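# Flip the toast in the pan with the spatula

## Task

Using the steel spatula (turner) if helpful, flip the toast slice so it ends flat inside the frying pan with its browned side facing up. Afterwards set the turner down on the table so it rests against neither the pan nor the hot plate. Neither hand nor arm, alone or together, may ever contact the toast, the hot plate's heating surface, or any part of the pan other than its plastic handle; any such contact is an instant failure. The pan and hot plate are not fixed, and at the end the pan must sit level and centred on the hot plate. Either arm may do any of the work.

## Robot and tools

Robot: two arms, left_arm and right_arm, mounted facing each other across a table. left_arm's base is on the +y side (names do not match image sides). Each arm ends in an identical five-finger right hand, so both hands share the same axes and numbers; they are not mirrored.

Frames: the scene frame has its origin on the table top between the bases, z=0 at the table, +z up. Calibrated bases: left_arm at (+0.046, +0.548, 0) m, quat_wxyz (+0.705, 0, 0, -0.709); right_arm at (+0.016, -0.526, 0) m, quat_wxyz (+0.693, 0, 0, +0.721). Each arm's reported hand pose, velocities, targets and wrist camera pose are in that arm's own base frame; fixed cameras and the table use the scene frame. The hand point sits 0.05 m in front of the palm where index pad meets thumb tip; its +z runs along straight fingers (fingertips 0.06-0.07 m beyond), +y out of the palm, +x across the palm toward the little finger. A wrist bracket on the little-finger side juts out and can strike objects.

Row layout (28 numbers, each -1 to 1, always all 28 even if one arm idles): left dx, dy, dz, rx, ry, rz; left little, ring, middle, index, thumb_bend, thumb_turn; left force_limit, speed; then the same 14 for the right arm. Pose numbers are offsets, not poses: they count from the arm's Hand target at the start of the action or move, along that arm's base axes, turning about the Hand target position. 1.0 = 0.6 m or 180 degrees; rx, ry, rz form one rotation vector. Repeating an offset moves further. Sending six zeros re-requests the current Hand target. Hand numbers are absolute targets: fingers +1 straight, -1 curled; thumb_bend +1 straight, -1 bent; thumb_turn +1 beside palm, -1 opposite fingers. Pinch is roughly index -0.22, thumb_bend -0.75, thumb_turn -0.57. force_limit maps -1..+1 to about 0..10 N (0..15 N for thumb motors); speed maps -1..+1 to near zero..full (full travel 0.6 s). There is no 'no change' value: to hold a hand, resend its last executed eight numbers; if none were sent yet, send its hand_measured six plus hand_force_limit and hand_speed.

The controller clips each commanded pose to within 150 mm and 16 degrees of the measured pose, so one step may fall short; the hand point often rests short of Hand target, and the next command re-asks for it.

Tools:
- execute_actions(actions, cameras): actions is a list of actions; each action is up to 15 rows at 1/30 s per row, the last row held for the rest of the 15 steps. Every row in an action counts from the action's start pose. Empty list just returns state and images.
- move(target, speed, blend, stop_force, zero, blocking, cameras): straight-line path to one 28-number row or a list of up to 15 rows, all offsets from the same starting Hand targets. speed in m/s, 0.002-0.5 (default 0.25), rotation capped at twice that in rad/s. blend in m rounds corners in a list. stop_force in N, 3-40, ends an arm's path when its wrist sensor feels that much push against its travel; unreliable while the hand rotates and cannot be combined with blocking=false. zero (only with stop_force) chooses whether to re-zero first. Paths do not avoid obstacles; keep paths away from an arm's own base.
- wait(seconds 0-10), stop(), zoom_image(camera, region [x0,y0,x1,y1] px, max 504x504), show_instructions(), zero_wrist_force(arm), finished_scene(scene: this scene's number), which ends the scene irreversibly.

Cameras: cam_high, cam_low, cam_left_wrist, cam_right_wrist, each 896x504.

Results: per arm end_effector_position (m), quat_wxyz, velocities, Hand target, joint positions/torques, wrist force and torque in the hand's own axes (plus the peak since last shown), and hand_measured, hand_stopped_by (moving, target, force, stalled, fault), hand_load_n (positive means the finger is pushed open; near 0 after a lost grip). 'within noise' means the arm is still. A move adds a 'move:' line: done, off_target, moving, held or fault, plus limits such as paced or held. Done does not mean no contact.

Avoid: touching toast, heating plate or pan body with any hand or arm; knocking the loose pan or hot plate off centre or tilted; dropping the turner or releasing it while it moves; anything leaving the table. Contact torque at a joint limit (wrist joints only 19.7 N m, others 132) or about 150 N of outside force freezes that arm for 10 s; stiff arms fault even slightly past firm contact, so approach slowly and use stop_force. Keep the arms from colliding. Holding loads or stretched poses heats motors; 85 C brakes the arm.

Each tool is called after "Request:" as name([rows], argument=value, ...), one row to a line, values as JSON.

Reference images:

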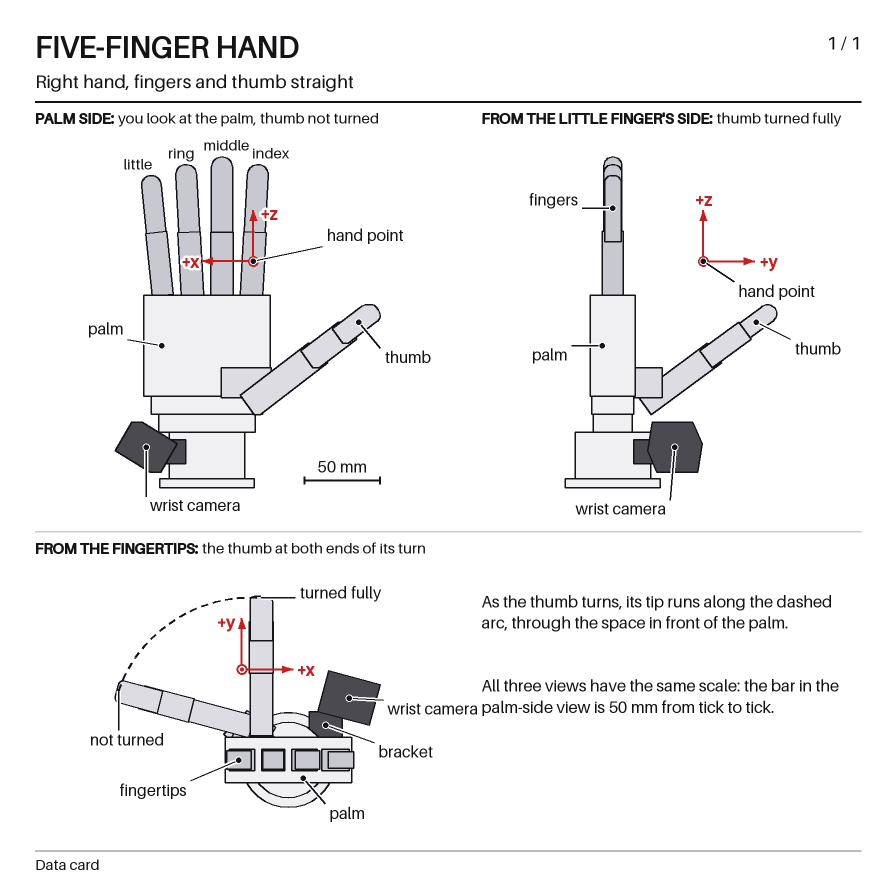

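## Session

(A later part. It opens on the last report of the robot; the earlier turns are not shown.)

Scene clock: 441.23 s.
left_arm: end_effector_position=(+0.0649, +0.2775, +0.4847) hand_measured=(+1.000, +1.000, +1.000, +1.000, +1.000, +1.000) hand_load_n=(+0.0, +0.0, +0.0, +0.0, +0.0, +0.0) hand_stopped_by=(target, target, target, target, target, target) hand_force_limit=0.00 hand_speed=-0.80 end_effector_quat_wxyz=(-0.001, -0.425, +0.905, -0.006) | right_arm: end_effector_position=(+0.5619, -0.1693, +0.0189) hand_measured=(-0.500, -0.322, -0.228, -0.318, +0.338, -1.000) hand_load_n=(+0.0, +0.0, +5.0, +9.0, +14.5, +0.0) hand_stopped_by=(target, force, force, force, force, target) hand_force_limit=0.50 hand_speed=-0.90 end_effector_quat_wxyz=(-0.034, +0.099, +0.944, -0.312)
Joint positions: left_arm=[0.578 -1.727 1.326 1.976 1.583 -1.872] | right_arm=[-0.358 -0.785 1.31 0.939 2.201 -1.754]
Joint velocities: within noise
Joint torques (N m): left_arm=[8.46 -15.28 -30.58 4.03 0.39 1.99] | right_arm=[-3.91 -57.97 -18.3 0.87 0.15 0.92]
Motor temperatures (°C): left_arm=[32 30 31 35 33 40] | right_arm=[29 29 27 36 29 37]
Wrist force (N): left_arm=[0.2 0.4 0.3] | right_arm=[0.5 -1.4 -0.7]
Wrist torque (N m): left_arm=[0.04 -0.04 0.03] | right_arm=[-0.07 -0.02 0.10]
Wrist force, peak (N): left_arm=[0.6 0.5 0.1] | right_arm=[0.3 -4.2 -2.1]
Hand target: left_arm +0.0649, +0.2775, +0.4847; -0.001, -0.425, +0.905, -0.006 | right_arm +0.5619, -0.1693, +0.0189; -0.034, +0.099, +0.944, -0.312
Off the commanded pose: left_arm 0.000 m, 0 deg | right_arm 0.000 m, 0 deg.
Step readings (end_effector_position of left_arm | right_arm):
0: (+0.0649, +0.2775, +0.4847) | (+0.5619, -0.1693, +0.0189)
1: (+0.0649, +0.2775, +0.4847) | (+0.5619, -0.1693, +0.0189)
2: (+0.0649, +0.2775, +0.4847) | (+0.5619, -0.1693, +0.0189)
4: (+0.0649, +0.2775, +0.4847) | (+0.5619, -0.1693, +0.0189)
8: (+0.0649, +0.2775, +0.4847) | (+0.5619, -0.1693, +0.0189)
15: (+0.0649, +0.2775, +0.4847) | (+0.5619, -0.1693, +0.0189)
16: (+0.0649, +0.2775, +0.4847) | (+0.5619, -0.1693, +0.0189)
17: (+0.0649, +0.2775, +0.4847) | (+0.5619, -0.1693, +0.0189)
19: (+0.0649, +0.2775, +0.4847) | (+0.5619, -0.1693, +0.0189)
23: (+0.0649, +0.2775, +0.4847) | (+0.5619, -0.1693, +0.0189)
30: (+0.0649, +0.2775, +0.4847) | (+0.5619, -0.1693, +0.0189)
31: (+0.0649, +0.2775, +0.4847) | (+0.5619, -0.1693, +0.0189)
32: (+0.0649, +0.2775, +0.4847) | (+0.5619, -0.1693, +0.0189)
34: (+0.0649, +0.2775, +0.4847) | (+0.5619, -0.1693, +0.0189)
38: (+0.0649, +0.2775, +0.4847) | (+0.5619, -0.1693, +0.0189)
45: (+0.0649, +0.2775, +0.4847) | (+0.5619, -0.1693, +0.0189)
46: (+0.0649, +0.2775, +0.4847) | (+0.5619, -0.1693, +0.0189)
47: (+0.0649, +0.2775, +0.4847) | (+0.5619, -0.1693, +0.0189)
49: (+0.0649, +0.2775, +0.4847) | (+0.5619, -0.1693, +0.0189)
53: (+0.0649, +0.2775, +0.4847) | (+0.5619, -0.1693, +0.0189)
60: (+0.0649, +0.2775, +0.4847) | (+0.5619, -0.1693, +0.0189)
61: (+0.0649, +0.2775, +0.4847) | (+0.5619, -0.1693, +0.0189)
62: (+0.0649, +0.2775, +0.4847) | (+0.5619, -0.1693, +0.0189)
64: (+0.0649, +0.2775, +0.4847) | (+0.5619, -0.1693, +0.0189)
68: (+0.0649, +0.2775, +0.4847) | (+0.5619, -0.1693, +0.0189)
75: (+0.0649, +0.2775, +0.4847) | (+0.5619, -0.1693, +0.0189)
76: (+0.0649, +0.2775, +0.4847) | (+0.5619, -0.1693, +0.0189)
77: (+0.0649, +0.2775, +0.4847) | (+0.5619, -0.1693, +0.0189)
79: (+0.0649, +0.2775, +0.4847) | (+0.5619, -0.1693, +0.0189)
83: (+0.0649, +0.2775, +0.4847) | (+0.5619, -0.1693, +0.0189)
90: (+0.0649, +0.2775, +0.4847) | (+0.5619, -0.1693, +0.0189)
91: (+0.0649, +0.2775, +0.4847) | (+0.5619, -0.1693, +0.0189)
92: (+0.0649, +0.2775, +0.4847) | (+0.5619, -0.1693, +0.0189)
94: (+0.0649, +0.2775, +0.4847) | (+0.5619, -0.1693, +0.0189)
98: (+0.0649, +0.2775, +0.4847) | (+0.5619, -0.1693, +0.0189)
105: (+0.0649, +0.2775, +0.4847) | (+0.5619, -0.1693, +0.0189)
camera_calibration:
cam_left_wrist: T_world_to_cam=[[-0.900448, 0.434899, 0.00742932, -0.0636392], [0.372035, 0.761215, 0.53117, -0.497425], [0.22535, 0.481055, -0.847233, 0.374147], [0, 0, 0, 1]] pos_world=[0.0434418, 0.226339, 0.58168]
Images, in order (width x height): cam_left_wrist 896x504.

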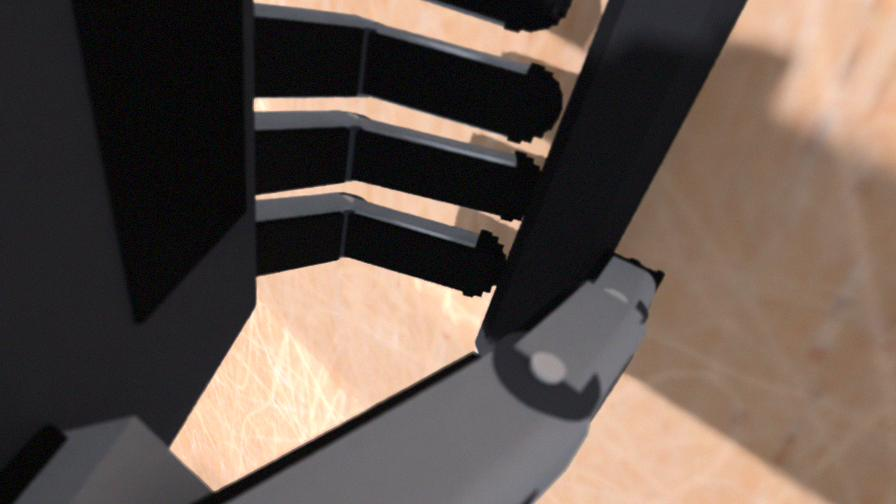

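Request:
execute_actions([
  [[0,0,0,0,0,0,1,1,1,1,1,1,0,-0.8,0,0,0,0,0,0,-0.5,-0.53,-0.53,-0.53,0.2,-1,-0.4,-0.9]],
  [[0,0,0,0,0,0,1,1,1,1,1,1,0,-0.8,0,0,0,0,0,0,-0.5,-0.53,-0.53,-0.53,0.2,-1,-0.4,-0.9]],
  [[0,0,0,0,0,0,1,1,1,1,1,1,0,-0.8,0,0,0,0,0,0,-0.5,-0.53,-0.55,-0.55,0.17,-1,0.8,-0.92]],
  [[0,0,0,0,0,0,1,1,1,1,1,1,0,-0.8,0,0,0,0,0,0,-0.5,-0.53,-0.55,-0.55,0.17,-1,0.8,-0.92]],
  [[0,0,0,0,0,0,1,1,1,1,1,1,0,-0.8,0,0,0,0,0,0,-0.5,-0.53,-0.57,-0.57,0.13,-1,1.0,-0.92]],
  [[0,0,0,0,0,0,1,1,1,1,1,1,0,-0.8,0,0,0,0,0,0,-0.5,-0.53,-0.57,-0.57,0.13,-1,1.0,-0.92]],
], cameras=["cam_left_wrist"])

Scene clock: 446.33 s.
left_arm: end_effector_position=(+0.0649, +0.2775, +0.4847) hand_measured=(+1.000, +1.000, +1.000, +1.000, +1.000, +1.000) hand_load_n=(+0.0, +0.0, +0.0, +0.0, +0.0, +0.0) hand_stopped_by=(target, target, target, target, target, target) hand_force_limit=0.00 hand_speed=-0.80 end_effector_quat_wxyz=(-0.001, -0.425, +0.905, -0.006) | right_arm: end_effector_position=(+0.5619, -0.1693, +0.0189) hand_measured=(-0.500, -0.370, -0.242, -0.334, +0.340, -1.000) hand_load_n=(+0.0, +0.0, +9.5, +9.5, +19.0, -0.5) hand_stopped_by=(target, force, force, force, force, target) hand_force_limit=1.00 hand_speed=-0.92 end_effector_quat_wxyz=(-0.034, +0.099, +0.944, -0.312)
Joint positions: left_arm=[0.578 -1.727 1.326 1.976 1.583 -1.872] | right_arm=[-0.358 -0.785 1.31 0.939 2.201 -1.754]
Joint velocities: within noise
Joint torques (N m): left_arm=[8.09 -14.95 -28.96 3.87 0.35 1.91] | right_arm=[-2.96 -56.71 -14.24 0.81 0.26 0.9]
Motor temperatures (°C): left_arm=[32 30 31 35 33 40] | right_arm=[29 29 27 36 29 37]
Wrist force (N): left_arm=[0.6 0.0 0.1] | right_arm=[0.4 -3.5 -1.8]
Wrist torque (N m): left_arm=[-0.01 -0.09 0.04] | right_arm=[-0.12 0.00 0.04]
Wrist force, peak (N): left_arm=[0.7 0.4 0.4] | right_arm=[0.4 -3.5 -1.8]
Hand target: left_arm +0.0649, +0.2775, +0.4847; -0.001, -0.425, +0.905, -0.006 | right_arm +0.5619, -0.1693, +0.0189; -0.034, +0.099, +0.944, -0.312
Off the commanded pose: left_arm 0.000 m, 0 deg | right_arm 0.000 m, 0 deg.
Step readings (end_effector_position of left_arm | right_arm):
0: (+0.0649, +0.2775, +0.4847) | (+0.5619, -0.1693, +0.0189)
1: (+0.0649, +0.2775, +0.4847) | (+0.5619, -0.1693, +0.0189)
2: (+0.0649, +0.2775, +0.4847) | (+0.5619, -0.1693, +0.0189)
4: (+0.0649, +0.2775, +0.4847) | (+0.5619, -0.1693, +0.0189)
8: (+0.0649, +0.2775, +0.4847) | (+0.5619, -0.1693, +0.0189)
15: (+0.0649, +0.2775, +0.4847) | (+0.5619, -0.1693, +0.0189)
16: (+0.0649, +0.2775, +0.4847) | (+0.5619, -0.1693, +0.0189)
17: (+0.0649, +0.2775, +0.4847) | (+0.5619, -0.1693, +0.0189)
19: (+0.0649, +0.2775, +0.4847) | (+0.5619, -0.1693, +0.0189)
23: (+0.0649, +0.2775, +0.4847) | (+0.5619, -0.1693, +0.0189)
30: (+0.0649, +0.2775, +0.4847) | (+0.5619, -0.1693, +0.0189)
31: (+0.0649, +0.2775, +0.4847) | (+0.5619, -0.1693, +0.0189)
32: (+0.0649, +0.2775, +0.4847) | (+0.5619, -0.1693, +0.0189)
34: (+0.0649, +0.2775, +0.4847) | (+0.5619, -0.1693, +0.0189)
38: (+0.0649, +0.2775, +0.4847) | (+0.5619, -0.1693, +0.0189)
45: (+0.0649, +0.2775, +0.4847) | (+0.5619, -0.1693, +0.0189)
46: (+0.0649, +0.2775, +0.4847) | (+0.5619, -0.1693, +0.0189)
47: (+0.0649, +0.2775, +0.4847) | (+0.5619, -0.1693, +0.0189)
49: (+0.0649, +0.2775, +0.4847) | (+0.5619, -0.1693, +0.0189)
53: (+0.0649, +0.2775, +0.4847) | (+0.5619, -0.1693, +0.0189)
60: (+0.0649, +0.2775, +0.4847) | (+0.5619, -0.1693, +0.0189)
61: (+0.0649, +0.2775, +0.4847) | (+0.5619, -0.1693, +0.0189)
62: (+0.0649, +0.2775, +0.4847) | (+0.5619, -0.1693, +0.0189)
64: (+0.0649, +0.2775, +0.4847) | (+0.5619, -0.1693, +0.0189)
68: (+0.0649, +0.2775, +0.4847) | (+0.5619, -0.1693, +0.0189)
75: (+0.0649, +0.2775, +0.4847) | (+0.5619, -0.1693, +0.0189)
76: (+0.0649, +0.2775, +0.4847) | (+0.5619, -0.1693, +0.0189)
77: (+0.0649, +0.2775, +0.4847) | (+0.5619, -0.1693, +0.0189)
79: (+0.0649, +0.2775, +0.4847) | (+0.5619, -0.1693, +0.0189)
83: (+0.0649, +0.2775, +0.4847) | (+0.5619, -0.1693, +0.0189)
90: (+0.0649, +0.2775, +0.4847) | (+0.5619, -0.1693, +0.0189)
camera_calibration:
cam_left_wrist: T_world_to_cam=[[-0.900448, 0.4349, 0.00742907, -0.063639], [0.372035, 0.761215, 0.53117, -0.497425], [0.22535, 0.481055, -0.847233, 0.374147], [0, 0, 0, 1]] pos_world=[0.0434418, 0.226339, 0.58168]
Images, in order (width x height): cam_left_wrist 896x504.

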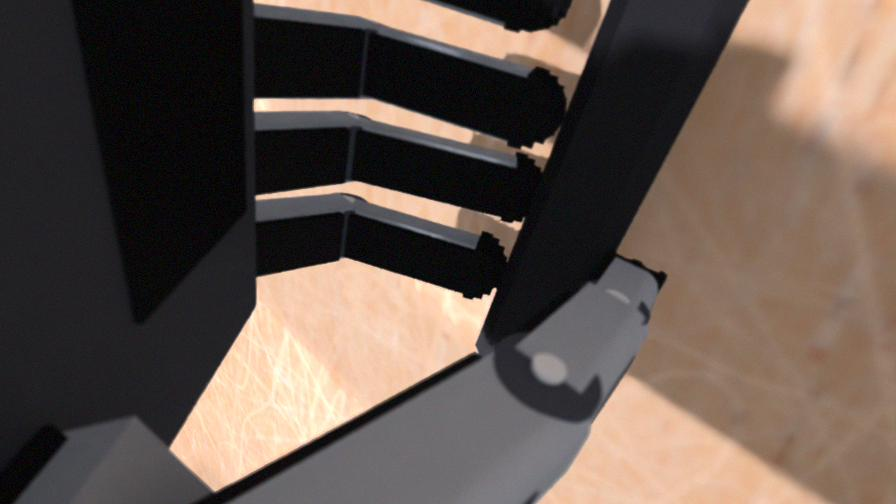

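Request:
move(target=[0,0,0,0,0,0,1,1,1,1,1,1,0,-0.8,0,0,0.15,0,0,0,-0.5,-0.53,-0.57,-0.57,0.13,-1,1.0,-0.92], speed=0.06)

Request:
zoom_image(camera="cam_low", region=[330, 130, 530, 270])

Request:
zoom_image(camera="cam_high", region=[330, 150, 530, 290])

Scene clock: 449.90 s.
left_arm: end_effector_position=(+0.0649, +0.2775, +0.4847) hand_measured=(+1.000, +1.000, +1.000, +1.000, +1.000, +1.000) hand_load_n=(+0.0, +0.0, +0.0, +0.0, +0.0, +0.0) hand_stopped_by=(target, target, target, target, target, target) hand_force_limit=0.00 hand_speed=-0.80 end_effector_quat_wxyz=(-0.001, -0.425, +0.905, -0.006) | right_arm: end_effector_position=(+0.5619, -0.1693, +0.1089) hand_measured=(-0.500, -0.370, -0.242, -0.334, +0.336, -1.000) hand_load_n=(+0.0, +0.0, +4.0, +0.0, +4.0, +2.5) hand_stopped_by=(target, force, force, force, force, target) hand_force_limit=1.00 hand_speed=-0.92 end_effector_quat_wxyz=(-0.034, +0.099, +0.944, -0.312)
Joint positions: left_arm=[0.578 -1.727 1.326 1.976 1.583 -1.872] | right_arm=[-0.358 -0.879 1.226 1.117 2.201 -1.754]
Joint velocities: within noise
Joint torques (N m): left_arm=[8.19 -14.56 -31.87 4.01 0.39 1.87] | right_arm=[-3.26 -45.68 -15.43 0.75 0.17 0.5]
Motor temperatures (°C): left_arm=[32 30 31 35 33 40] | right_arm=[29 29 27 36 29 37]
Wrist force (N): left_arm=[0.1 0.1 0.4] | right_arm=[1.0 -0.3 -0.1]
Wrist torque (N m): left_arm=[-0.02 -0.04 0.01] | right_arm=[0.10 -0.12 0.19]
Wrist force, peak (N): left_arm=[0.3 0.5 0.4] | right_arm=[0.5 -3.5 -1.9]
Hand target: left_arm +0.0649, +0.2775, +0.4847; -0.001, -0.425, +0.905, -0.006 | right_arm +0.5619, -0.1693, +0.1089; -0.034, +0.099, +0.944, -0.312
Off the commanded pose: left_arm 0.000 m, 0 deg | right_arm 0.000 m, 0 deg.
move: done
camera_calibration:
cam_left_wrist: T_world_to_cam=[[-0.900448, 0.4349, 0.0074291, -0.0636391], [0.372035, 0.761215, 0.53117, -0.497425], [0.22535, 0.481055, -0.847233, 0.374147], [0, 0, 0, 1]] pos_world=[0.0434418, 0.226339, 0.58168]
cam_right_wrist: T_world_to_cam=[[-0.0578072, 0.805256, -0.590103, 0.242512], [0.913215, 0.281472, 0.294638, -0.492533], [0.403357, -0.521858, -0.751643, -0.119669], [0, 0, 0, 1]] pos_world=[0.512077, -0.1191, 0.198277]

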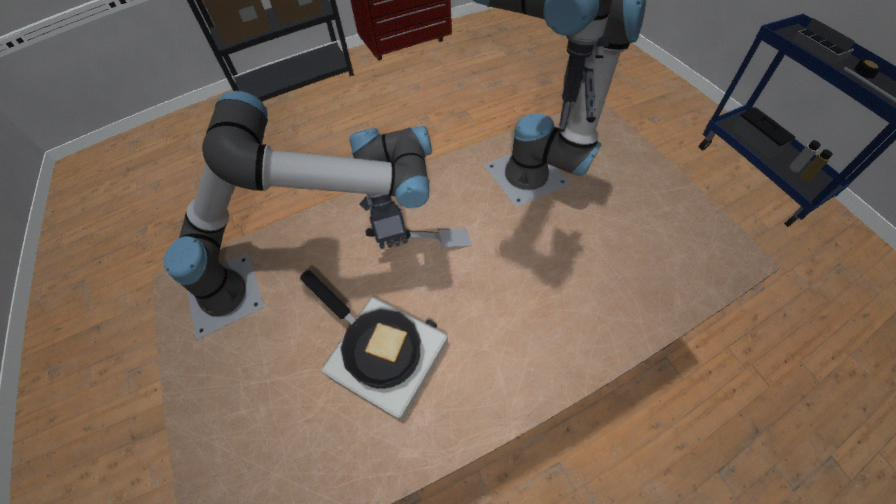

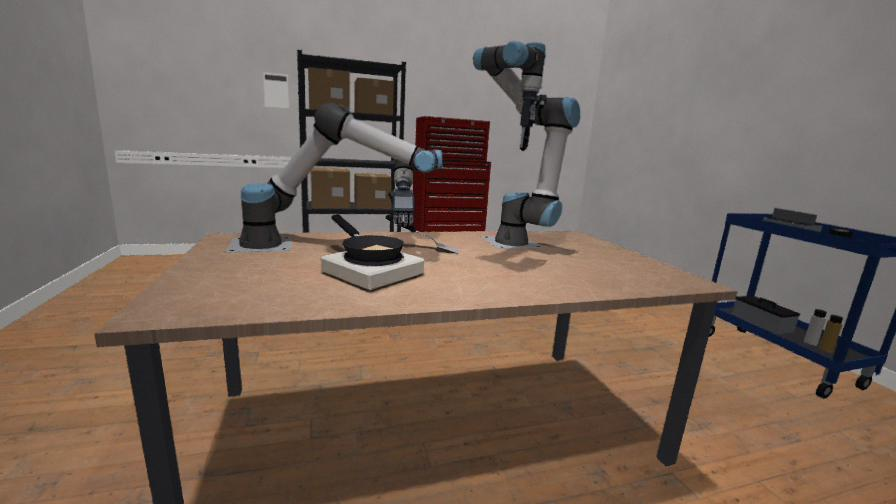

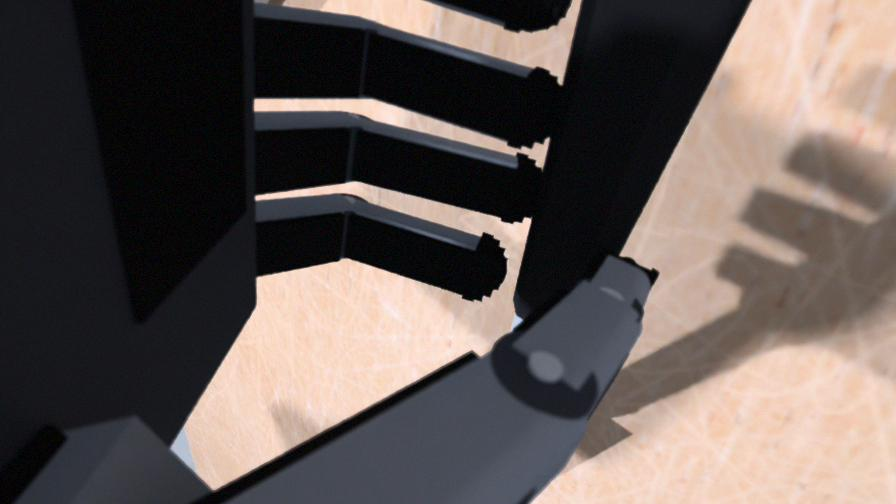

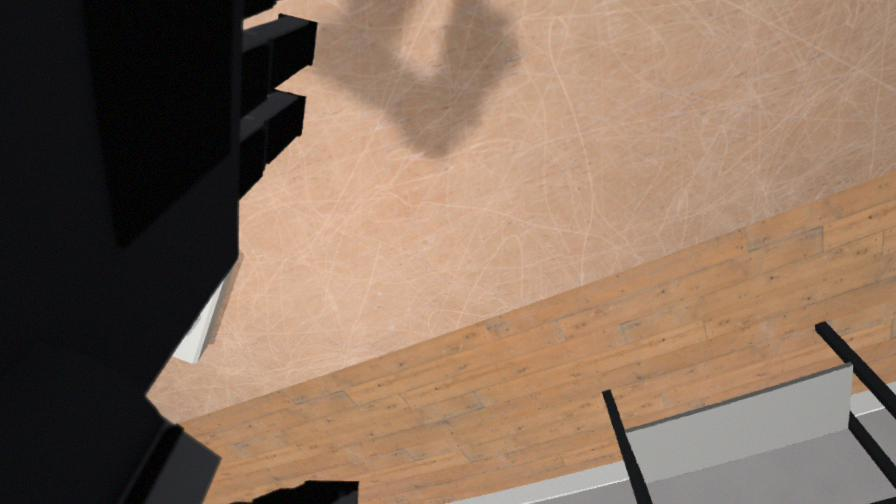

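Scaled by 2.520 from the camera's 896x504 image, which has a finer 1280x720 frame.

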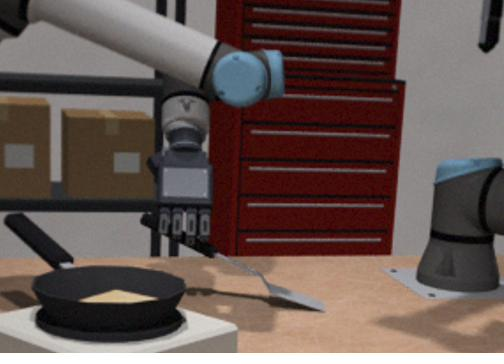

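Scaled by 2.520 from the camera's 896x504 image, which has a finer 1280x720 frame.

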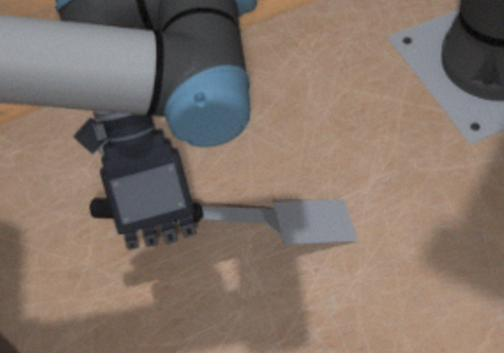

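Request:
move(target=[0,0,0,0,0,0,1,1,1,1,1,1,0,-0.8,0,0,-0.145,0,0,0,-0.5,-0.53,-0.57,-0.57,0.13,-1,1.0,-0.92], speed=0.03, stop_force=4, cameras=["cam_left_wrist","cam_low"])

Request:
execute_actions([
  [[0,0,0,0,0,0,1,1,1,1,1,1,0,-0.8,0,0,0,0,0,0,-0.5,-0.1,-0.15,-0.1,0.65,-1,1.0,-0.7]],
  [[0,0,0,0,0,0,1,1,1,1,1,1,0,-0.8,0,0,0,0,0,0,-0.5,-0.1,-0.15,-0.1,0.65,-1,1.0,-0.7]],
], cameras=["cam_left_wrist"])

Request:
move(target=[0,0,0,0,0,0,1,1,1,1,1,1,0,-0.8,0,0,0.0433,0,0,0,-0.5,0.1,0.0,0.1,0.8,-1,1.0,-0.7], speed=0.05, cameras=["cam_left_wrist","cam_high"])

Scene clock: 458.67 s.
left_arm: end_effector_position=(+0.0649, +0.2775, +0.4847) hand_measured=(+1.000, +1.000, +1.000, +1.000, +1.000, +1.000) hand_load_n=(-0.5, +0.0, +0.0, +0.0, +0.0, +0.0) hand_stopped_by=(target, target, target, target, target, target) hand_force_limit=0.00 hand_speed=-0.80 end_effector_quat_wxyz=(-0.001, -0.425, +0.905, -0.006) | right_arm: end_effector_position=(+0.5619, -0.1692, +0.0234) hand_measured=(-0.500, -0.370, -0.244, -0.334, +0.334, -1.000) hand_load_n=(+0.0, +0.5, +0.0, +0.0, +1.5, +0.0) hand_stopped_by=(target, force, force, force, force, target) hand_force_limit=1.00 hand_speed=-0.92 end_effector_quat_wxyz=(-0.034, +0.099, +0.944, -0.312)
Joint positions: left_arm=[0.578 -1.727 1.326 1.976 1.583 -1.872] | right_arm=[-0.358 -0.791 1.307 0.947 2.201 -1.754]
Joint velocities: within noise
Joint torques (N m): left_arm=[7.57 -13.86 -30.99 3.95 0.36 1.73] | right_arm=[2.11 -58 -27.72 5.65 -0.11 -1.3]
Motor temperatures (°C): left_arm=[32 30 31 35 33 40] | right_arm=[29 29 27 36 29 37]
Wrist force (N): left_arm=[-0.2 0.4 0.3] | right_arm=[0.3 -0.9 -1.6]
Wrist torque (N m): left_arm=[0.04 0.01 0.00] | right_arm=[-0.04 -0.04 0.10]
Wrist force, peak (N): left_arm=[0.6 0.5 0.2] | right_arm=[-0.5 -12.8 -19.7]
Hand target: left_arm +0.0649, +0.2775, +0.4847; -0.001, -0.425, +0.905, -0.006 | right_arm +0.5619, -0.1692, +0.0234; -0.034, +0.099, +0.944, -0.312 (not the last commanded pose)
Off the commanded pose: left_arm 0.000 m, 0 deg | right_arm 0.001 m, 0 deg.
move: contact (right_arm)
camera_calibration:
cam_left_wrist: T_world_to_cam=[[-0.900448, 0.434899, 0.00742928, -0.0636392], [0.372035, 0.761215, 0.53117, -0.497425], [0.22535, 0.481055, -0.847233, 0.374147], [0, 0, 0, 1]] pos_world=[0.0434418, 0.226339, 0.58168]
Images, in order (width x height): cam_low 896x504, cam_left_wrist 896x504.

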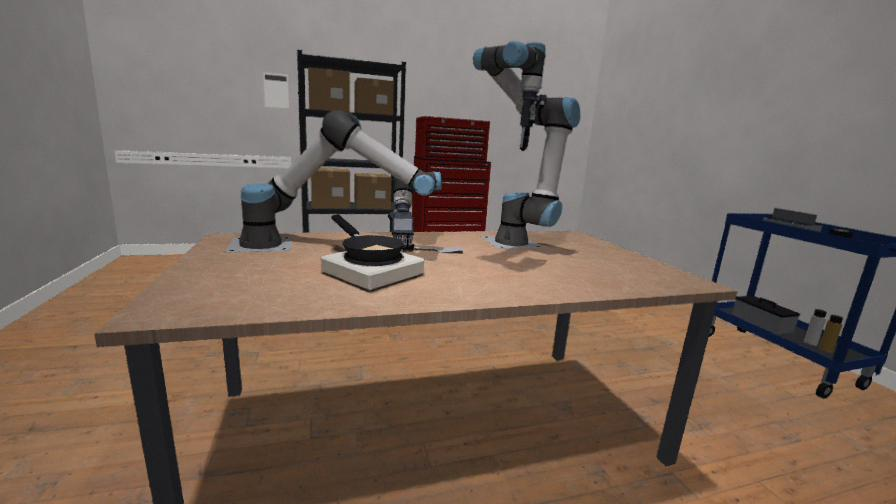

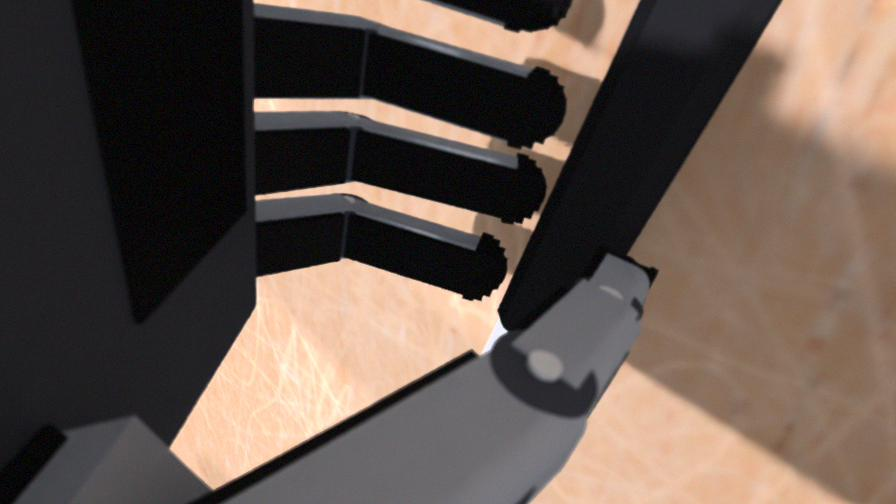

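Scene clock: 459.93 s.
left_arm: end_effector_position=(+0.0649, +0.2775, +0.4847) hand_measured=(+1.000, +1.000, +1.000, +1.000, +1.000, +1.000) hand_load_n=(+0.0, +0.0, +0.0, +0.0, +0.0, +0.0) hand_stopped_by=(target, target, target, target, target, target) hand_force_limit=0.00 hand_speed=-0.80 end_effector_quat_wxyz=(-0.001, -0.425, +0.905, -0.006) | right_arm: end_effector_position=(+0.5619, -0.1692, +0.0234) hand_measured=(-0.500, -0.100, -0.150, -0.100, +0.650, -1.000) hand_load_n=(+0.0, +0.0, +0.0, +0.0, +0.0, +0.0) hand_stopped_by=(target, target, target, target, target, target) hand_force_limit=1.00 hand_speed=-0.70 end_effector_quat_wxyz=(-0.034, +0.099, +0.944, -0.312)
Joint positions: left_arm=[0.578 -1.727 1.326 1.976 1.583 -1.872] | right_arm=[-0.358 -0.791 1.307 0.947 2.201 -1.754]
Joint velocities: within noise
Joint torques (N m): left_arm=[7.6 -15.57 -32.45 4.08 0.42 1.67] | right_arm=[2.21 -59.1 -27.08 5.42 -0.17 -1.09]
Motor temperatures (°C): left_arm=[32 30 31 35 33 40] | right_arm=[29 29 27 36 29 37]
Wrist force (N): left_arm=[0.1 0.2 0.2] | right_arm=[0.5 -1.0 -0.2]
Wrist torque (N m): left_arm=[0.01 -0.03 0.01] | right_arm=[0.00 -0.08 0.10]
Wrist force, peak (N): left_arm=[0.3 0.4 0.5] | right_arm=[0.4 -1.1 -2.1]
Hand target: left_arm +0.0649, +0.2775, +0.4847; -0.001, -0.425, +0.905, -0.006 | right_arm +0.5619, -0.1692, +0.0234; -0.034, +0.099, +0.944, -0.312
Off the commanded pose: left_arm 0.000 m, 0 deg | right_arm 0.000 m, 0 deg.
Step readings (end_effector_position of left_arm | right_arm):
0: (+0.0649, +0.2775, +0.4847) | (+0.5619, -0.1692, +0.0234)
1: (+0.0649, +0.2775, +0.4847) | (+0.5619, -0.1692, +0.0234)
2: (+0.0649, +0.2775, +0.4847) | (+0.5619, -0.1692, +0.0234)
4: (+0.0649, +0.2775, +0.4847) | (+0.5619, -0.1692, +0.0234)
8: (+0.0649, +0.2775, +0.4847) | (+0.5619, -0.1692, +0.0234)
15: (+0.0649, +0.2775, +0.4847) | (+0.5619, -0.1692, +0.0234)
16: (+0.0649, +0.2775, +0.4847) | (+0.5619, -0.1692, +0.0234)
17: (+0.0649, +0.2775, +0.4847) | (+0.5619, -0.1692, +0.0234)
19: (+0.0649, +0.2775, +0.4847) | (+0.5619, -0.1692, +0.0234)
23: (+0.0649, +0.2775, +0.4847) | (+0.5619, -0.1692, +0.0234)
30: (+0.0649, +0.2775, +0.4847) | (+0.5619, -0.1692, +0.0234)
camera_calibration:
cam_left_wrist: T_world_to_cam=[[-0.900448, 0.434899, 0.00742916, -0.0636391], [0.372035, 0.761215, 0.53117, -0.497425], [0.22535, 0.481055, -0.847233, 0.374147], [0, 0, 0, 1]] pos_world=[0.0434418, 0.226339, 0.58168]
Images, in order (width x height): cam_left_wrist 896x504.

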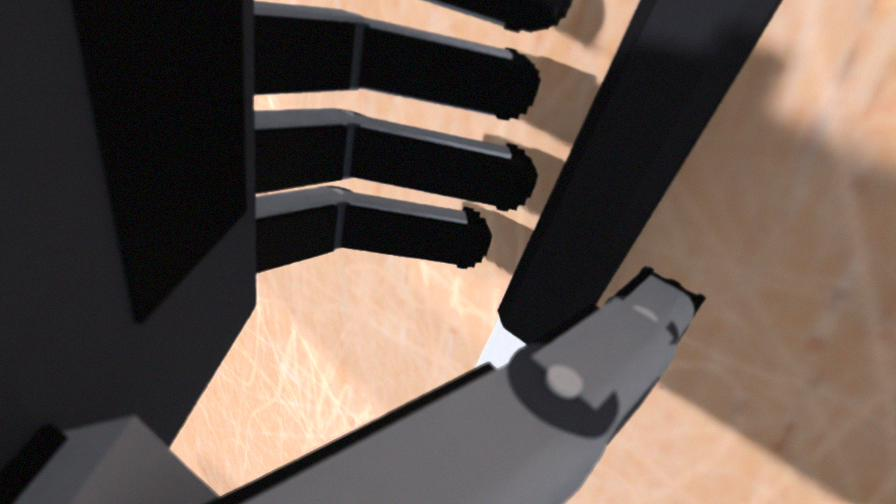

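Scene clock: 460.77 s.
left_arm: end_effector_position=(+0.0649, +0.2775, +0.4847) hand_measured=(+1.000, +1.000, +1.000, +1.000, +1.000, +1.000) hand_load_n=(+0.0, +0.0, +0.0, +0.0, +0.0, +0.0) hand_stopped_by=(target, target, target, target, target, target) hand_force_limit=0.00 hand_speed=-0.80 end_effector_quat_wxyz=(-0.001, -0.425, +0.905, -0.006) | right_arm: end_effector_position=(+0.5620, -0.1693, +0.0495) hand_measured=(-0.500, +0.100, +0.000, +0.100, +0.800, -1.000) hand_load_n=(+0.0, +0.0, +0.0, +0.0, +0.0, +0.0) hand_stopped_by=(target, target, target, target, target, target) hand_force_limit=1.00 hand_speed=-0.70 end_effector_quat_wxyz=(-0.034, +0.099, +0.944, -0.312) end_effector_velocity=(+0.000, +0.000, -0.003) end_effector_angular_velocity=(-0.001, -0.001, +0.001)
Joint positions: left_arm=[0.578 -1.727 1.326 1.976 1.583 -1.872] | right_arm=[-0.358 -0.821 1.288 0.997 2.201 -1.754]
Joint velocities: left_arm=[within noise] | right_arm=[0 0.003 0.002 -0.007 0.001 -0.001]
Joint torques (N m): left_arm=[7.67 -15 -30.18 4.04 0.28 1.8] | right_arm=[1.21 -45.53 -12.24 0.89 -0.14 -0.09]
Motor temperatures (°C): left_arm=[32 30 31 35 33 40] | right_arm=[29 29 27 36 29 37]
Wrist force (N): left_arm=[0.2 0.2 0.3] | right_arm=[0.8 -0.9 -0.3]
Wrist torque (N m): left_arm=[0.02 -0.03 0.02] | right_arm=[0.04 -0.14 0.13]
Wrist force, peak (N): left_arm=[0.6 0.6 0.2] | right_arm=[0.6 -1.3 -0.7]
Hand target: left_arm +0.0649, +0.2775, +0.4847; -0.001, -0.425, +0.905, -0.006 | right_arm +0.5619, -0.1692, +0.0494; -0.034, +0.099, +0.944, -0.312
Off the commanded pose: left_arm 0.000 m, 0 deg | right_arm 0.000 m, 0 deg.
move: done
camera_calibration:
cam_left_wrist: T_world_to_cam=[[-0.900448, 0.4349, 0.00742915, -0.0636391], [0.372035, 0.761215, 0.53117, -0.497425], [0.22535, 0.481055, -0.847233, 0.374147], [0, 0, 0, 1]] pos_world=[0.0434418, 0.226339, 0.58168]
Images, in order (width x height): cam_high 896x504, cam_left_wrist 896x504.

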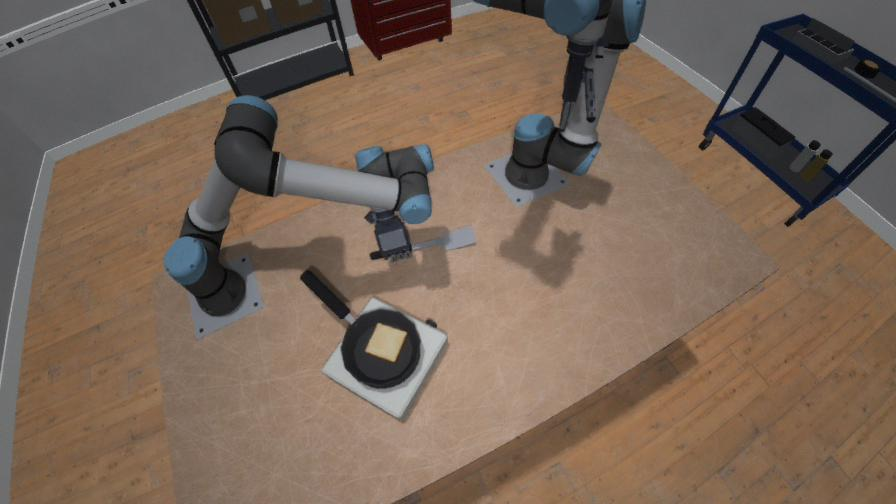

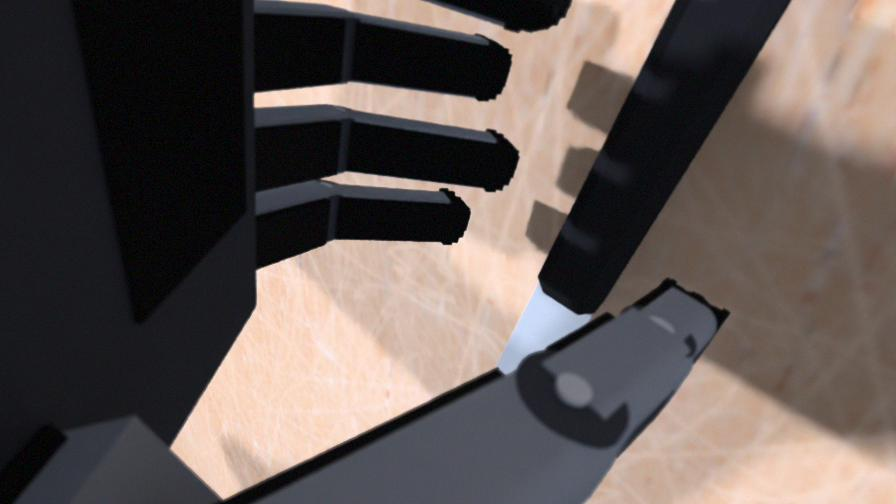

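Request:
move(target=[0,0,0,0,0,0,1,1,1,1,1,1,0,-0.8,-0.0047,0.0103,0.0,0,0,-0.0139,-0.5,-0.0,-0.1,-0.0,0.8,-1,1.0,-0.7], speed=0.06, cameras=["cam_left_wrist"])

Request:
move(target=[0,0,0,0,0,0,1,1,1,1,1,1,0,-0.8,0,0,-0.0542,0,0,0,-0.5,-0.13,-0.22,-0.13,0.8,-1,1.0,-0.7], speed=0.02, stop_force=4, cameras=["cam_left_wrist"])

Scene clock: 464.63 s.
left_arm: end_effector_position=(+0.0649, +0.2775, +0.4847) hand_measured=(+1.000, +1.000, +1.000, +1.000, +1.000, +1.000) hand_load_n=(+0.0, +0.0, +0.0, +0.0, +0.0, +0.0) hand_stopped_by=(target, target, target, target, target, target) hand_force_limit=0.00 hand_speed=-0.80 end_effector_quat_wxyz=(-0.001, -0.425, +0.905, -0.006) | right_arm: end_effector_position=(+0.5591, -0.1630, +0.0493) hand_measured=(-0.500, +0.000, -0.100, +0.000, +0.800, -1.000) hand_load_n=(+0.0, +0.0, +0.0, +0.0, +0.0, +0.0) hand_stopped_by=(target, target, target, target, target, target) hand_force_limit=1.00 hand_speed=-0.70 end_effector_quat_wxyz=(-0.041, +0.120, +0.942, -0.311)
Joint positions: left_arm=[0.578 -1.727 1.326 1.976 1.583 -1.872] | right_arm=[-0.345 -0.813 1.285 1.033 2.206 -1.684]
Joint velocities: within noise
Joint torques (N m): left_arm=[7.8 -14.95 -31.29 3.88 0.56 1.73] | right_arm=[-6.23 -54.85 -27.24 0.62 1.66 -1.31]
Motor temperatures (°C): left_arm=[32 30 31 35 33 40] | right_arm=[29 30 27 36 29 37]
Wrist force (N): left_arm=[0.1 0.2 0.0] | right_arm=[0.6 -0.8 -0.3]
Wrist torque (N m): left_arm=[0.03 -0.02 0.02] | right_arm=[0.06 -0.11 0.11]
Wrist force, peak (N): left_arm=[0.4 0.5 -0.2] | right_arm=[0.6 -1.2 -0.4]
Hand target: left_arm +0.0649, +0.2775, +0.4847; -0.001, -0.425, +0.905, -0.006 | right_arm +0.5591, -0.1631, +0.0494; -0.041, +0.120, +0.942, -0.311
Off the commanded pose: left_arm 0.000 m, 0 deg | right_arm 0.000 m, 0 deg.
move: done
camera_calibration:
cam_left_wrist: T_world_to_cam=[[-0.900448, 0.4349, 0.00742912, -0.0636391], [0.372035, 0.761215, 0.53117, -0.497425], [0.22535, 0.481055, -0.847233, 0.374147], [0, 0, 0, 1]] pos_world=[0.0434418, 0.226339, 0.58168]
Images, in order (width x height): cam_left_wrist 896x504.

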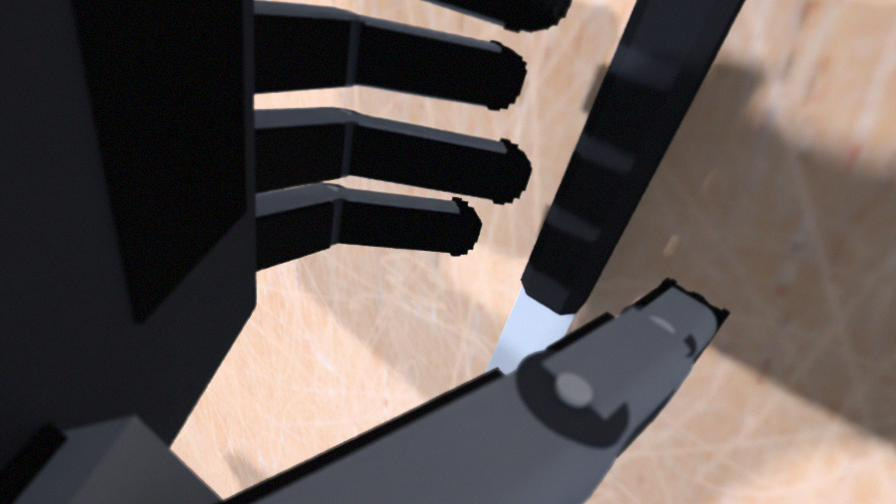

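Scene clock: 466.53 s.
left_arm: end_effector_position=(+0.0649, +0.2775, +0.4847) hand_measured=(+1.000, +1.000, +1.000, +1.000, +1.000, +1.000) hand_load_n=(+0.0, +0.0, +0.0, +0.0, +0.0, +0.0) hand_stopped_by=(target, target, target, target, target, target) hand_force_limit=0.00 hand_speed=-0.80 end_effector_quat_wxyz=(-0.001, -0.425, +0.905, -0.006) | right_arm: end_effector_position=(+0.5591, -0.1631, +0.0311) hand_measured=(-0.500, -0.130, -0.220, -0.130, +0.800, -1.000) hand_load_n=(+0.0, +0.0, -1.0, +0.0, +0.0, +0.0) hand_stopped_by=(target, target, target, target, target, target) hand_force_limit=1.00 hand_speed=-0.70 end_effector_quat_wxyz=(-0.041, +0.120, +0.942, -0.311)
Joint positions: left_arm=[0.578 -1.727 1.326 1.976 1.583 -1.872] | right_arm=[-0.345 -0.792 1.299 0.998 2.206 -1.684]
Joint velocities: within noise
Joint torques (N m): left_arm=[8.21 -14.8 -30.72 3.8 0.52 1.56] | right_arm=[-0.45 -58.77 -28.8 6.38 -0.05 1.45]
Motor temperatures (°C): left_arm=[32 30 31 35 33 40] | right_arm=[29 30 27 36 29 37]
Wrist force (N): left_arm=[0.1 0.4 0.2] | right_arm=[0.7 -1.6 -1.2]
Wrist torque (N m): left_arm=[0.04 -0.02 0.02] | right_arm=[0.03 -0.07 0.08]
Wrist force, peak (N): left_arm=[0.5 0.7 0.3] | right_arm=[-0.6 -9.3 -7.3]
Hand target: left_arm +0.0649, +0.2775, +0.4847; -0.001, -0.425, +0.905, -0.006 | right_arm +0.5591, -0.1631, +0.0311; -0.041, +0.120, +0.942, -0.311 (not the last commanded pose)
Off the commanded pose: left_arm 0.000 m, 0 deg | right_arm 0.014 m, 0 deg.
move: contact (right_arm)
camera_calibration:
cam_left_wrist: T_world_to_cam=[[-0.900448, 0.434899, 0.00742922, -0.0636391], [0.372035, 0.761215, 0.53117, -0.497425], [0.22535, 0.481055, -0.847233, 0.374147], [0, 0, 0, 1]] pos_world=[0.0434417, 0.226339, 0.58168]
Images, in order (width x height): cam_left_wrist 896x504.

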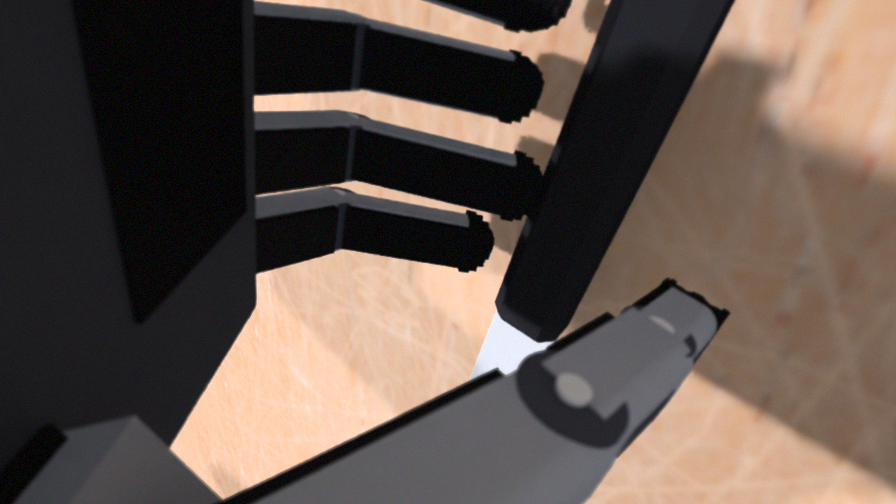

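Request:
move([
  [0,0,0,0,0,0,1,1,1,1,1,1,0,-0.8,-0.0025,-0.0097,0.008,0,0,0,-0.5,-0.1,-0.2,-0.1,0.8,-1,1.0,-0.7],
  [0,0,0,0,0,0,1,1,1,1,1,1,0,-0.8,-0.0025,-0.0097,-0.0225,0,0,0,-0.5,-0.1,-0.2,-0.1,0.8,-1,1.0,-0.7],
], speed=0.02, stop_force=4, cameras=["cam_left_wrist"])

Scene clock: 470.07 s.
left_arm: end_effector_position=(+0.0649, +0.2775, +0.4847) hand_measured=(+1.000, +1.000, +1.000, +1.000, +1.000, +1.000) hand_load_n=(+0.0, +0.0, +0.0, +0.0, +0.0, +0.0) hand_stopped_by=(target, target, target, target, target, target) hand_force_limit=0.00 hand_speed=-0.80 end_effector_quat_wxyz=(-0.001, -0.425, +0.905, -0.006) | right_arm: end_effector_position=(+0.5576, -0.1689, +0.0189) hand_measured=(-0.500, -0.100, -0.200, -0.100, +0.800, -1.000) hand_load_n=(+0.5, -1.5, +0.0, +0.0, +0.0, +0.0) hand_stopped_by=(target, target, target, target, target, target) hand_force_limit=1.00 hand_speed=-0.70 end_effector_quat_wxyz=(-0.041, +0.120, +0.942, -0.311)
Joint positions: left_arm=[0.578 -1.727 1.326 1.976 1.583 -1.872] | right_arm=[-0.356 -0.78 1.31 0.967 2.205 -1.698]
Joint velocities: within noise
Joint torques (N m): left_arm=[7.97 -14.01 -30.87 3.51 0.54 1.77] | right_arm=[6.99 -56.76 -26.81 6.19 -0.11 1.36]
Motor temperatures (°C): left_arm=[32 30 31 35 33 40] | right_arm=[29 30 27 36 29 37]
Wrist force (N): left_arm=[0.3 0.2 -0.2] | right_arm=[0.4 -5.1 -3.2]
Wrist torque (N m): left_arm=[0.04 -0.04 0.03] | right_arm=[0.06 0.01 -0.05]
Wrist force, peak (N): left_arm=[0.5 0.7 0.4] | right_arm=[-1.0 -8.5 -9.6]
Hand target: left_arm +0.0649, +0.2775, +0.4847; -0.001, -0.425, +0.905, -0.006 | right_arm +0.5576, -0.1689, +0.0190; -0.041, +0.120, +0.942, -0.311 (not the last commanded pose)
Off the commanded pose: left_arm 0.000 m, 0 deg | right_arm 0.001 m, 0 deg.
move: contact (right_arm); path passed 1 of 2 targets
camera_calibration:
cam_left_wrist: T_world_to_cam=[[-0.900448, 0.4349, 0.00742914, -0.0636391], [0.372035, 0.761215, 0.531169, -0.497425], [0.22535, 0.481055, -0.847233, 0.374147], [0, 0, 0, 1]] pos_world=[0.0434418, 0.226339, 0.58168]
Images, in order (width x height): cam_left_wrist 896x504.

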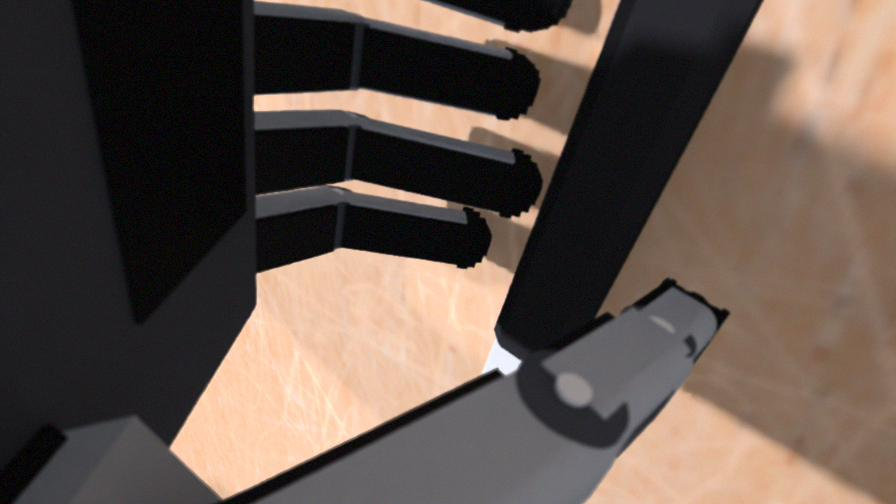

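Request:
execute_actions([
  [[0,0,0,0,0,0,1,1,1,1,1,1,0,-0.8,0,0,0,0,0,0,-0.5,-0.17,-0.2,-0.17,0.3,-1,-0.8,-0.85]],
  [[0,0,0,0,0,0,1,1,1,1,1,1,0,-0.8,0,0,0,0,0,0,-0.5,-0.17,-0.2,-0.17,0.3,-1,-0.8,-0.85]],
  [[0,0,0,0,0,0,1,1,1,1,1,1,0,-0.8,0,0,0,0,0,0,-0.5,-0.17,-0.2,-0.17,0.3,-1,-0.8,-0.85]],
  [[0,0,0,0,0,0,1,1,1,1,1,1,0,-0.8,0,0,0,0,0,0,-0.5,-0.17,-0.2,-0.17,0.3,-1,-0.8,-0.85]],
], cameras=["cam_left_wrist"])

Request:
execute_actions([
  [[0,0,0,0,0,0,1,1,1,1,1,1,0,-0.8,0,0,-0.0035,0,0,0,-0.5,-0.51,-0.51,-0.51,0.3,-1,-0.6,-0.9]],
  [[0,0,0,0,0,0,1,1,1,1,1,1,0,-0.8,0,0,0,0,0,0,-0.5,-0.51,-0.51,-0.51,0.3,-1,-0.6,-0.9]],
  [[0,0,0,0,0,0,1,1,1,1,1,1,0,-0.8,0,0,0,0,0,0,-0.5,-0.51,-0.51,-0.51,0.3,-1,-0.6,-0.9]],
  [[0,0,0,0,0,0,1,1,1,1,1,1,0,-0.8,0,0,0,0,0,0,-0.5,-0.51,-0.51,-0.51,0.3,-1,-0.6,-0.9]],
], cameras=["cam_left_wrist"])

Scene clock: 475.50 s.
left_arm: end_effector_position=(+0.0649, +0.2775, +0.4847) hand_measured=(+1.000, +1.000, +1.000, +1.000, +1.000, +1.000) hand_load_n=(+0.0, +0.0, +0.0, +0.0, +0.0, +0.0) hand_stopped_by=(target, target, target, target, target, target) hand_force_limit=0.00 hand_speed=-0.80 end_effector_quat_wxyz=(-0.001, -0.425, +0.905, -0.006) | right_arm: end_effector_position=(+0.5576, -0.1689, +0.0190) hand_measured=(-0.500, -0.170, -0.200, -0.170, +0.340, -1.000) hand_load_n=(+0.5, +0.0, +0.5, +0.0, +1.5, -0.5) hand_stopped_by=(target, target, target, target, force, target) hand_force_limit=-0.80 hand_speed=-0.85 end_effector_quat_wxyz=(-0.041, +0.120, +0.942, -0.311)
Joint positions: left_arm=[0.578 -1.727 1.326 1.976 1.583 -1.872] | right_arm=[-0.356 -0.78 1.31 0.967 2.205 -1.698]
Joint velocities: within noise
Joint torques (N m): left_arm=[7.68 -15.02 -30.48 3.76 0.49 1.7] | right_arm=[-0.71 -56.97 -23.36 3.53 2.44 1.17]
Motor temperatures (°C): left_arm=[32 30 31 35 33 40] | right_arm=[29 30 27 36 29 37]
Wrist force (N): left_arm=[0.4 0.5 0.4] | right_arm=[0.7 -0.8 -0.8]
Wrist torque (N m): left_arm=[0.05 -0.08 0.05] | right_arm=[0.03 -0.08 0.09]
Wrist force, peak (N): left_arm=[0.4 0.6 0.6] | right_arm=[0.2 -5.1 -3.2]
Hand target: left_arm +0.0649, +0.2775, +0.4847; -0.001, -0.425, +0.905, -0.006 | right_arm +0.5576, -0.1689, +0.0190; -0.041, +0.120, +0.942, -0.311
Off the commanded pose: left_arm 0.000 m, 0 deg | right_arm 0.000 m, 0 deg.
Step readings (end_effector_position of left_arm | right_arm):
0: (+0.0649, +0.2775, +0.4847) | (+0.5576, -0.1689, +0.0190)
1: (+0.0649, +0.2775, +0.4847) | (+0.5576, -0.1689, +0.0190)
2: (+0.0649, +0.2775, +0.4847) | (+0.5576, -0.1689, +0.0190)
4: (+0.0649, +0.2775, +0.4847) | (+0.5576, -0.1689, +0.0189)
8: (+0.0649, +0.2775, +0.4847) | (+0.5576, -0.1689, +0.0189)
15: (+0.0649, +0.2775, +0.4847) | (+0.5576, -0.1689, +0.0189)
16: (+0.0649, +0.2775, +0.4847) | (+0.5576, -0.1689, +0.0189)
17: (+0.0649, +0.2775, +0.4847) | (+0.5576, -0.1689, +0.0189)
19: (+0.0649, +0.2775, +0.4847) | (+0.5576, -0.1689, +0.0189)
23: (+0.0649, +0.2775, +0.4847) | (+0.5576, -0.1689, +0.0190)
30: (+0.0649, +0.2775, +0.4847) | (+0.5576, -0.1689, +0.0190)
31: (+0.0649, +0.2775, +0.4847) | (+0.5576, -0.1689, +0.0190)
32: (+0.0649, +0.2775, +0.4847) | (+0.5576, -0.1689, +0.0190)
34: (+0.0649, +0.2775, +0.4847) | (+0.5576, -0.1689, +0.0190)
38: (+0.0649, +0.2775, +0.4847) | (+0.5576, -0.1689, +0.0190)
45: (+0.0649, +0.2775, +0.4847) | (+0.5576, -0.1689, +0.0190)
46: (+0.0649, +0.2775, +0.4847) | (+0.5576, -0.1689, +0.0190)
47: (+0.0649, +0.2775, +0.4847) | (+0.5576, -0.1689, +0.0190)
49: (+0.0649, +0.2775, +0.4847) | (+0.5576, -0.1689, +0.0190)
53: (+0.0649, +0.2775, +0.4847) | (+0.5576, -0.1689, +0.0190)
60: (+0.0649, +0.2775, +0.4847) | (+0.5576, -0.1689, +0.0190)
camera_calibration:
cam_left_wrist: T_world_to_cam=[[-0.900448, 0.4349, 0.00742931, -0.0636392], [0.372035, 0.761215, 0.53117, -0.497425], [0.22535, 0.481055, -0.847233, 0.374147], [0, 0, 0, 1]] pos_world=[0.0434418, 0.226339, 0.58168]
Images, in order (width x height): cam_left_wrist 896x504.

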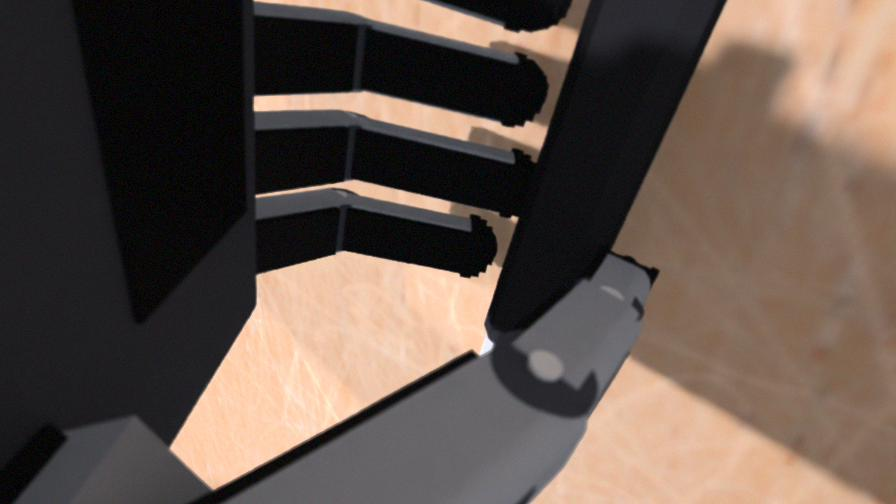

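Scene clock: 477.70 s.
left_arm: end_effector_position=(+0.0649, +0.2775, +0.4847) hand_measured=(+1.000, +1.000, +1.000, +1.000, +1.000, +1.000) hand_load_n=(+0.0, +0.0, -0.5, +0.0, +0.0, +0.0) hand_stopped_by=(target, target, target, target, target, target) hand_force_limit=0.00 hand_speed=-0.80 end_effector_quat_wxyz=(-0.001, -0.425, +0.905, -0.006) | right_arm: end_effector_position=(+0.5576, -0.1689, +0.0169) hand_measured=(-0.500, -0.302, -0.220, -0.308, +0.342, -1.000) hand_load_n=(+0.0, +2.5, +4.0, +1.5, +10.5, +1.0) hand_stopped_by=(target, force, force, force, force, target) hand_force_limit=-0.60 hand_speed=-0.90 end_effector_quat_wxyz=(-0.041, +0.120, +0.942, -0.311)
Joint positions: left_arm=[0.578 -1.727 1.326 1.976 1.583 -1.872] | right_arm=[-0.356 -0.778 1.312 0.963 2.205 -1.698]
Joint velocities: within noise
Joint torques (N m): left_arm=[6.95 -15.95 -31.4 3.52 0.32 1.57] | right_arm=[-0.11 -54.67 -9.52 6.06 -1.02 1.21]
Motor temperatures (°C): left_arm=[32 30 31 35 33 40] | right_arm=[29 30 27 36 29 37]
Wrist force (N): left_arm=[0.2 0.1 0.0] | right_arm=[-1.3 -9.7 -5.4]
Wrist torque (N m): left_arm=[0.01 -0.03 0.01] | right_arm=[-0.20 -0.05 -0.09]
Wrist force, peak (N): left_arm=[0.6 0.1 0.3] | right_arm=[-0.1 -10.9 -9.7]
Hand target: left_arm +0.0649, +0.2775, +0.4847; -0.001, -0.425, +0.905, -0.006 | right_arm +0.5576, -0.1689, +0.0169; -0.041, +0.120, +0.942, -0.311
Off the commanded pose: left_arm 0.000 m, 0 deg | right_arm 0.000 m, 0 deg.
Step readings (end_effector_position of left_arm | right_arm):
0: (+0.0649, +0.2775, +0.4847) | (+0.5576, -0.1689, +0.0190)
1: (+0.0649, +0.2775, +0.4847) | (+0.5576, -0.1689, +0.0189)
2: (+0.0649, +0.2775, +0.4847) | (+0.5576, -0.1689, +0.0186)
4: (+0.0649, +0.2775, +0.4847) | (+0.5576, -0.1689, +0.0172)
8: (+0.0649, +0.2775, +0.4847) | (+0.5576, -0.1689, +0.0168)
15: (+0.0649, +0.2775, +0.4847) | (+0.5576, -0.1689, +0.0168)
16: (+0.0649, +0.2775, +0.4847) | (+0.5576, -0.1689, +0.0168)
17: (+0.0649, +0.2775, +0.4847) | (+0.5576, -0.1689, +0.0168)
19: (+0.0649, +0.2775, +0.4847) | (+0.5576, -0.1689, +0.0168)
23: (+0.0649, +0.2775, +0.4847) | (+0.5576, -0.1689, +0.0168)
30: (+0.0649, +0.2775, +0.4847) | (+0.5576, -0.1689, +0.0168)
31: (+0.0649, +0.2775, +0.4847) | (+0.5576, -0.1689, +0.0168)
32: (+0.0649, +0.2775, +0.4847) | (+0.5576, -0.1689, +0.0169)
34: (+0.0649, +0.2775, +0.4847) | (+0.5576, -0.1689, +0.0169)
38: (+0.0649, +0.2775, +0.4847) | (+0.5576, -0.1689, +0.0169)
45: (+0.0649, +0.2775, +0.4847) | (+0.5576, -0.1689, +0.0169)
46: (+0.0649, +0.2775, +0.4847) | (+0.5576, -0.1689, +0.0169)
47: (+0.0649, +0.2775, +0.4847) | (+0.5576, -0.1689, +0.0169)
49: (+0.0649, +0.2775, +0.4847) | (+0.5576, -0.1689, +0.0169)
53: (+0.0649, +0.2775, +0.4847) | (+0.5576, -0.1689, +0.0169)
60: (+0.0649, +0.2775, +0.4847) | (+0.5576, -0.1689, +0.0169)
camera_calibration:
cam_left_wrist: T_world_to_cam=[[-0.900448, 0.4349, 0.00742922, -0.0636392], [0.372035, 0.761215, 0.53117, -0.497425], [0.22535, 0.481055, -0.847233, 0.374147], [0, 0, 0, 1]] pos_world=[0.0434418, 0.226339, 0.58168]
Images, in order (width x height): cam_left_wrist 896x504.

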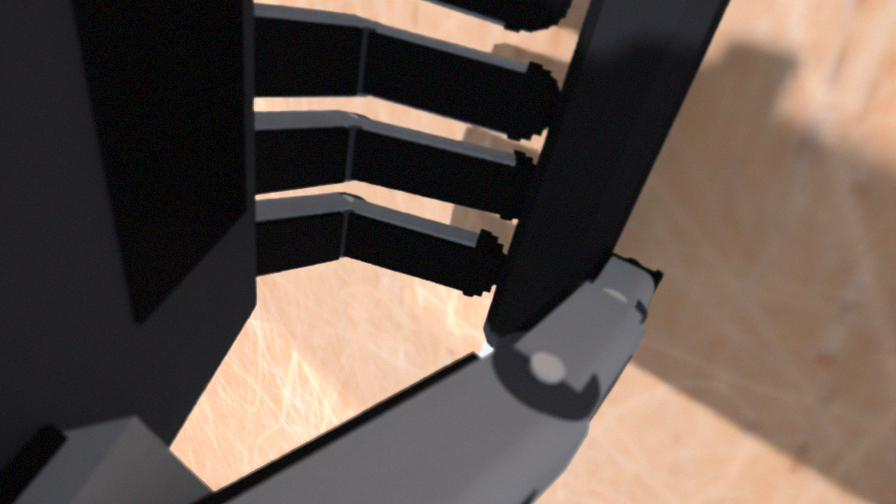

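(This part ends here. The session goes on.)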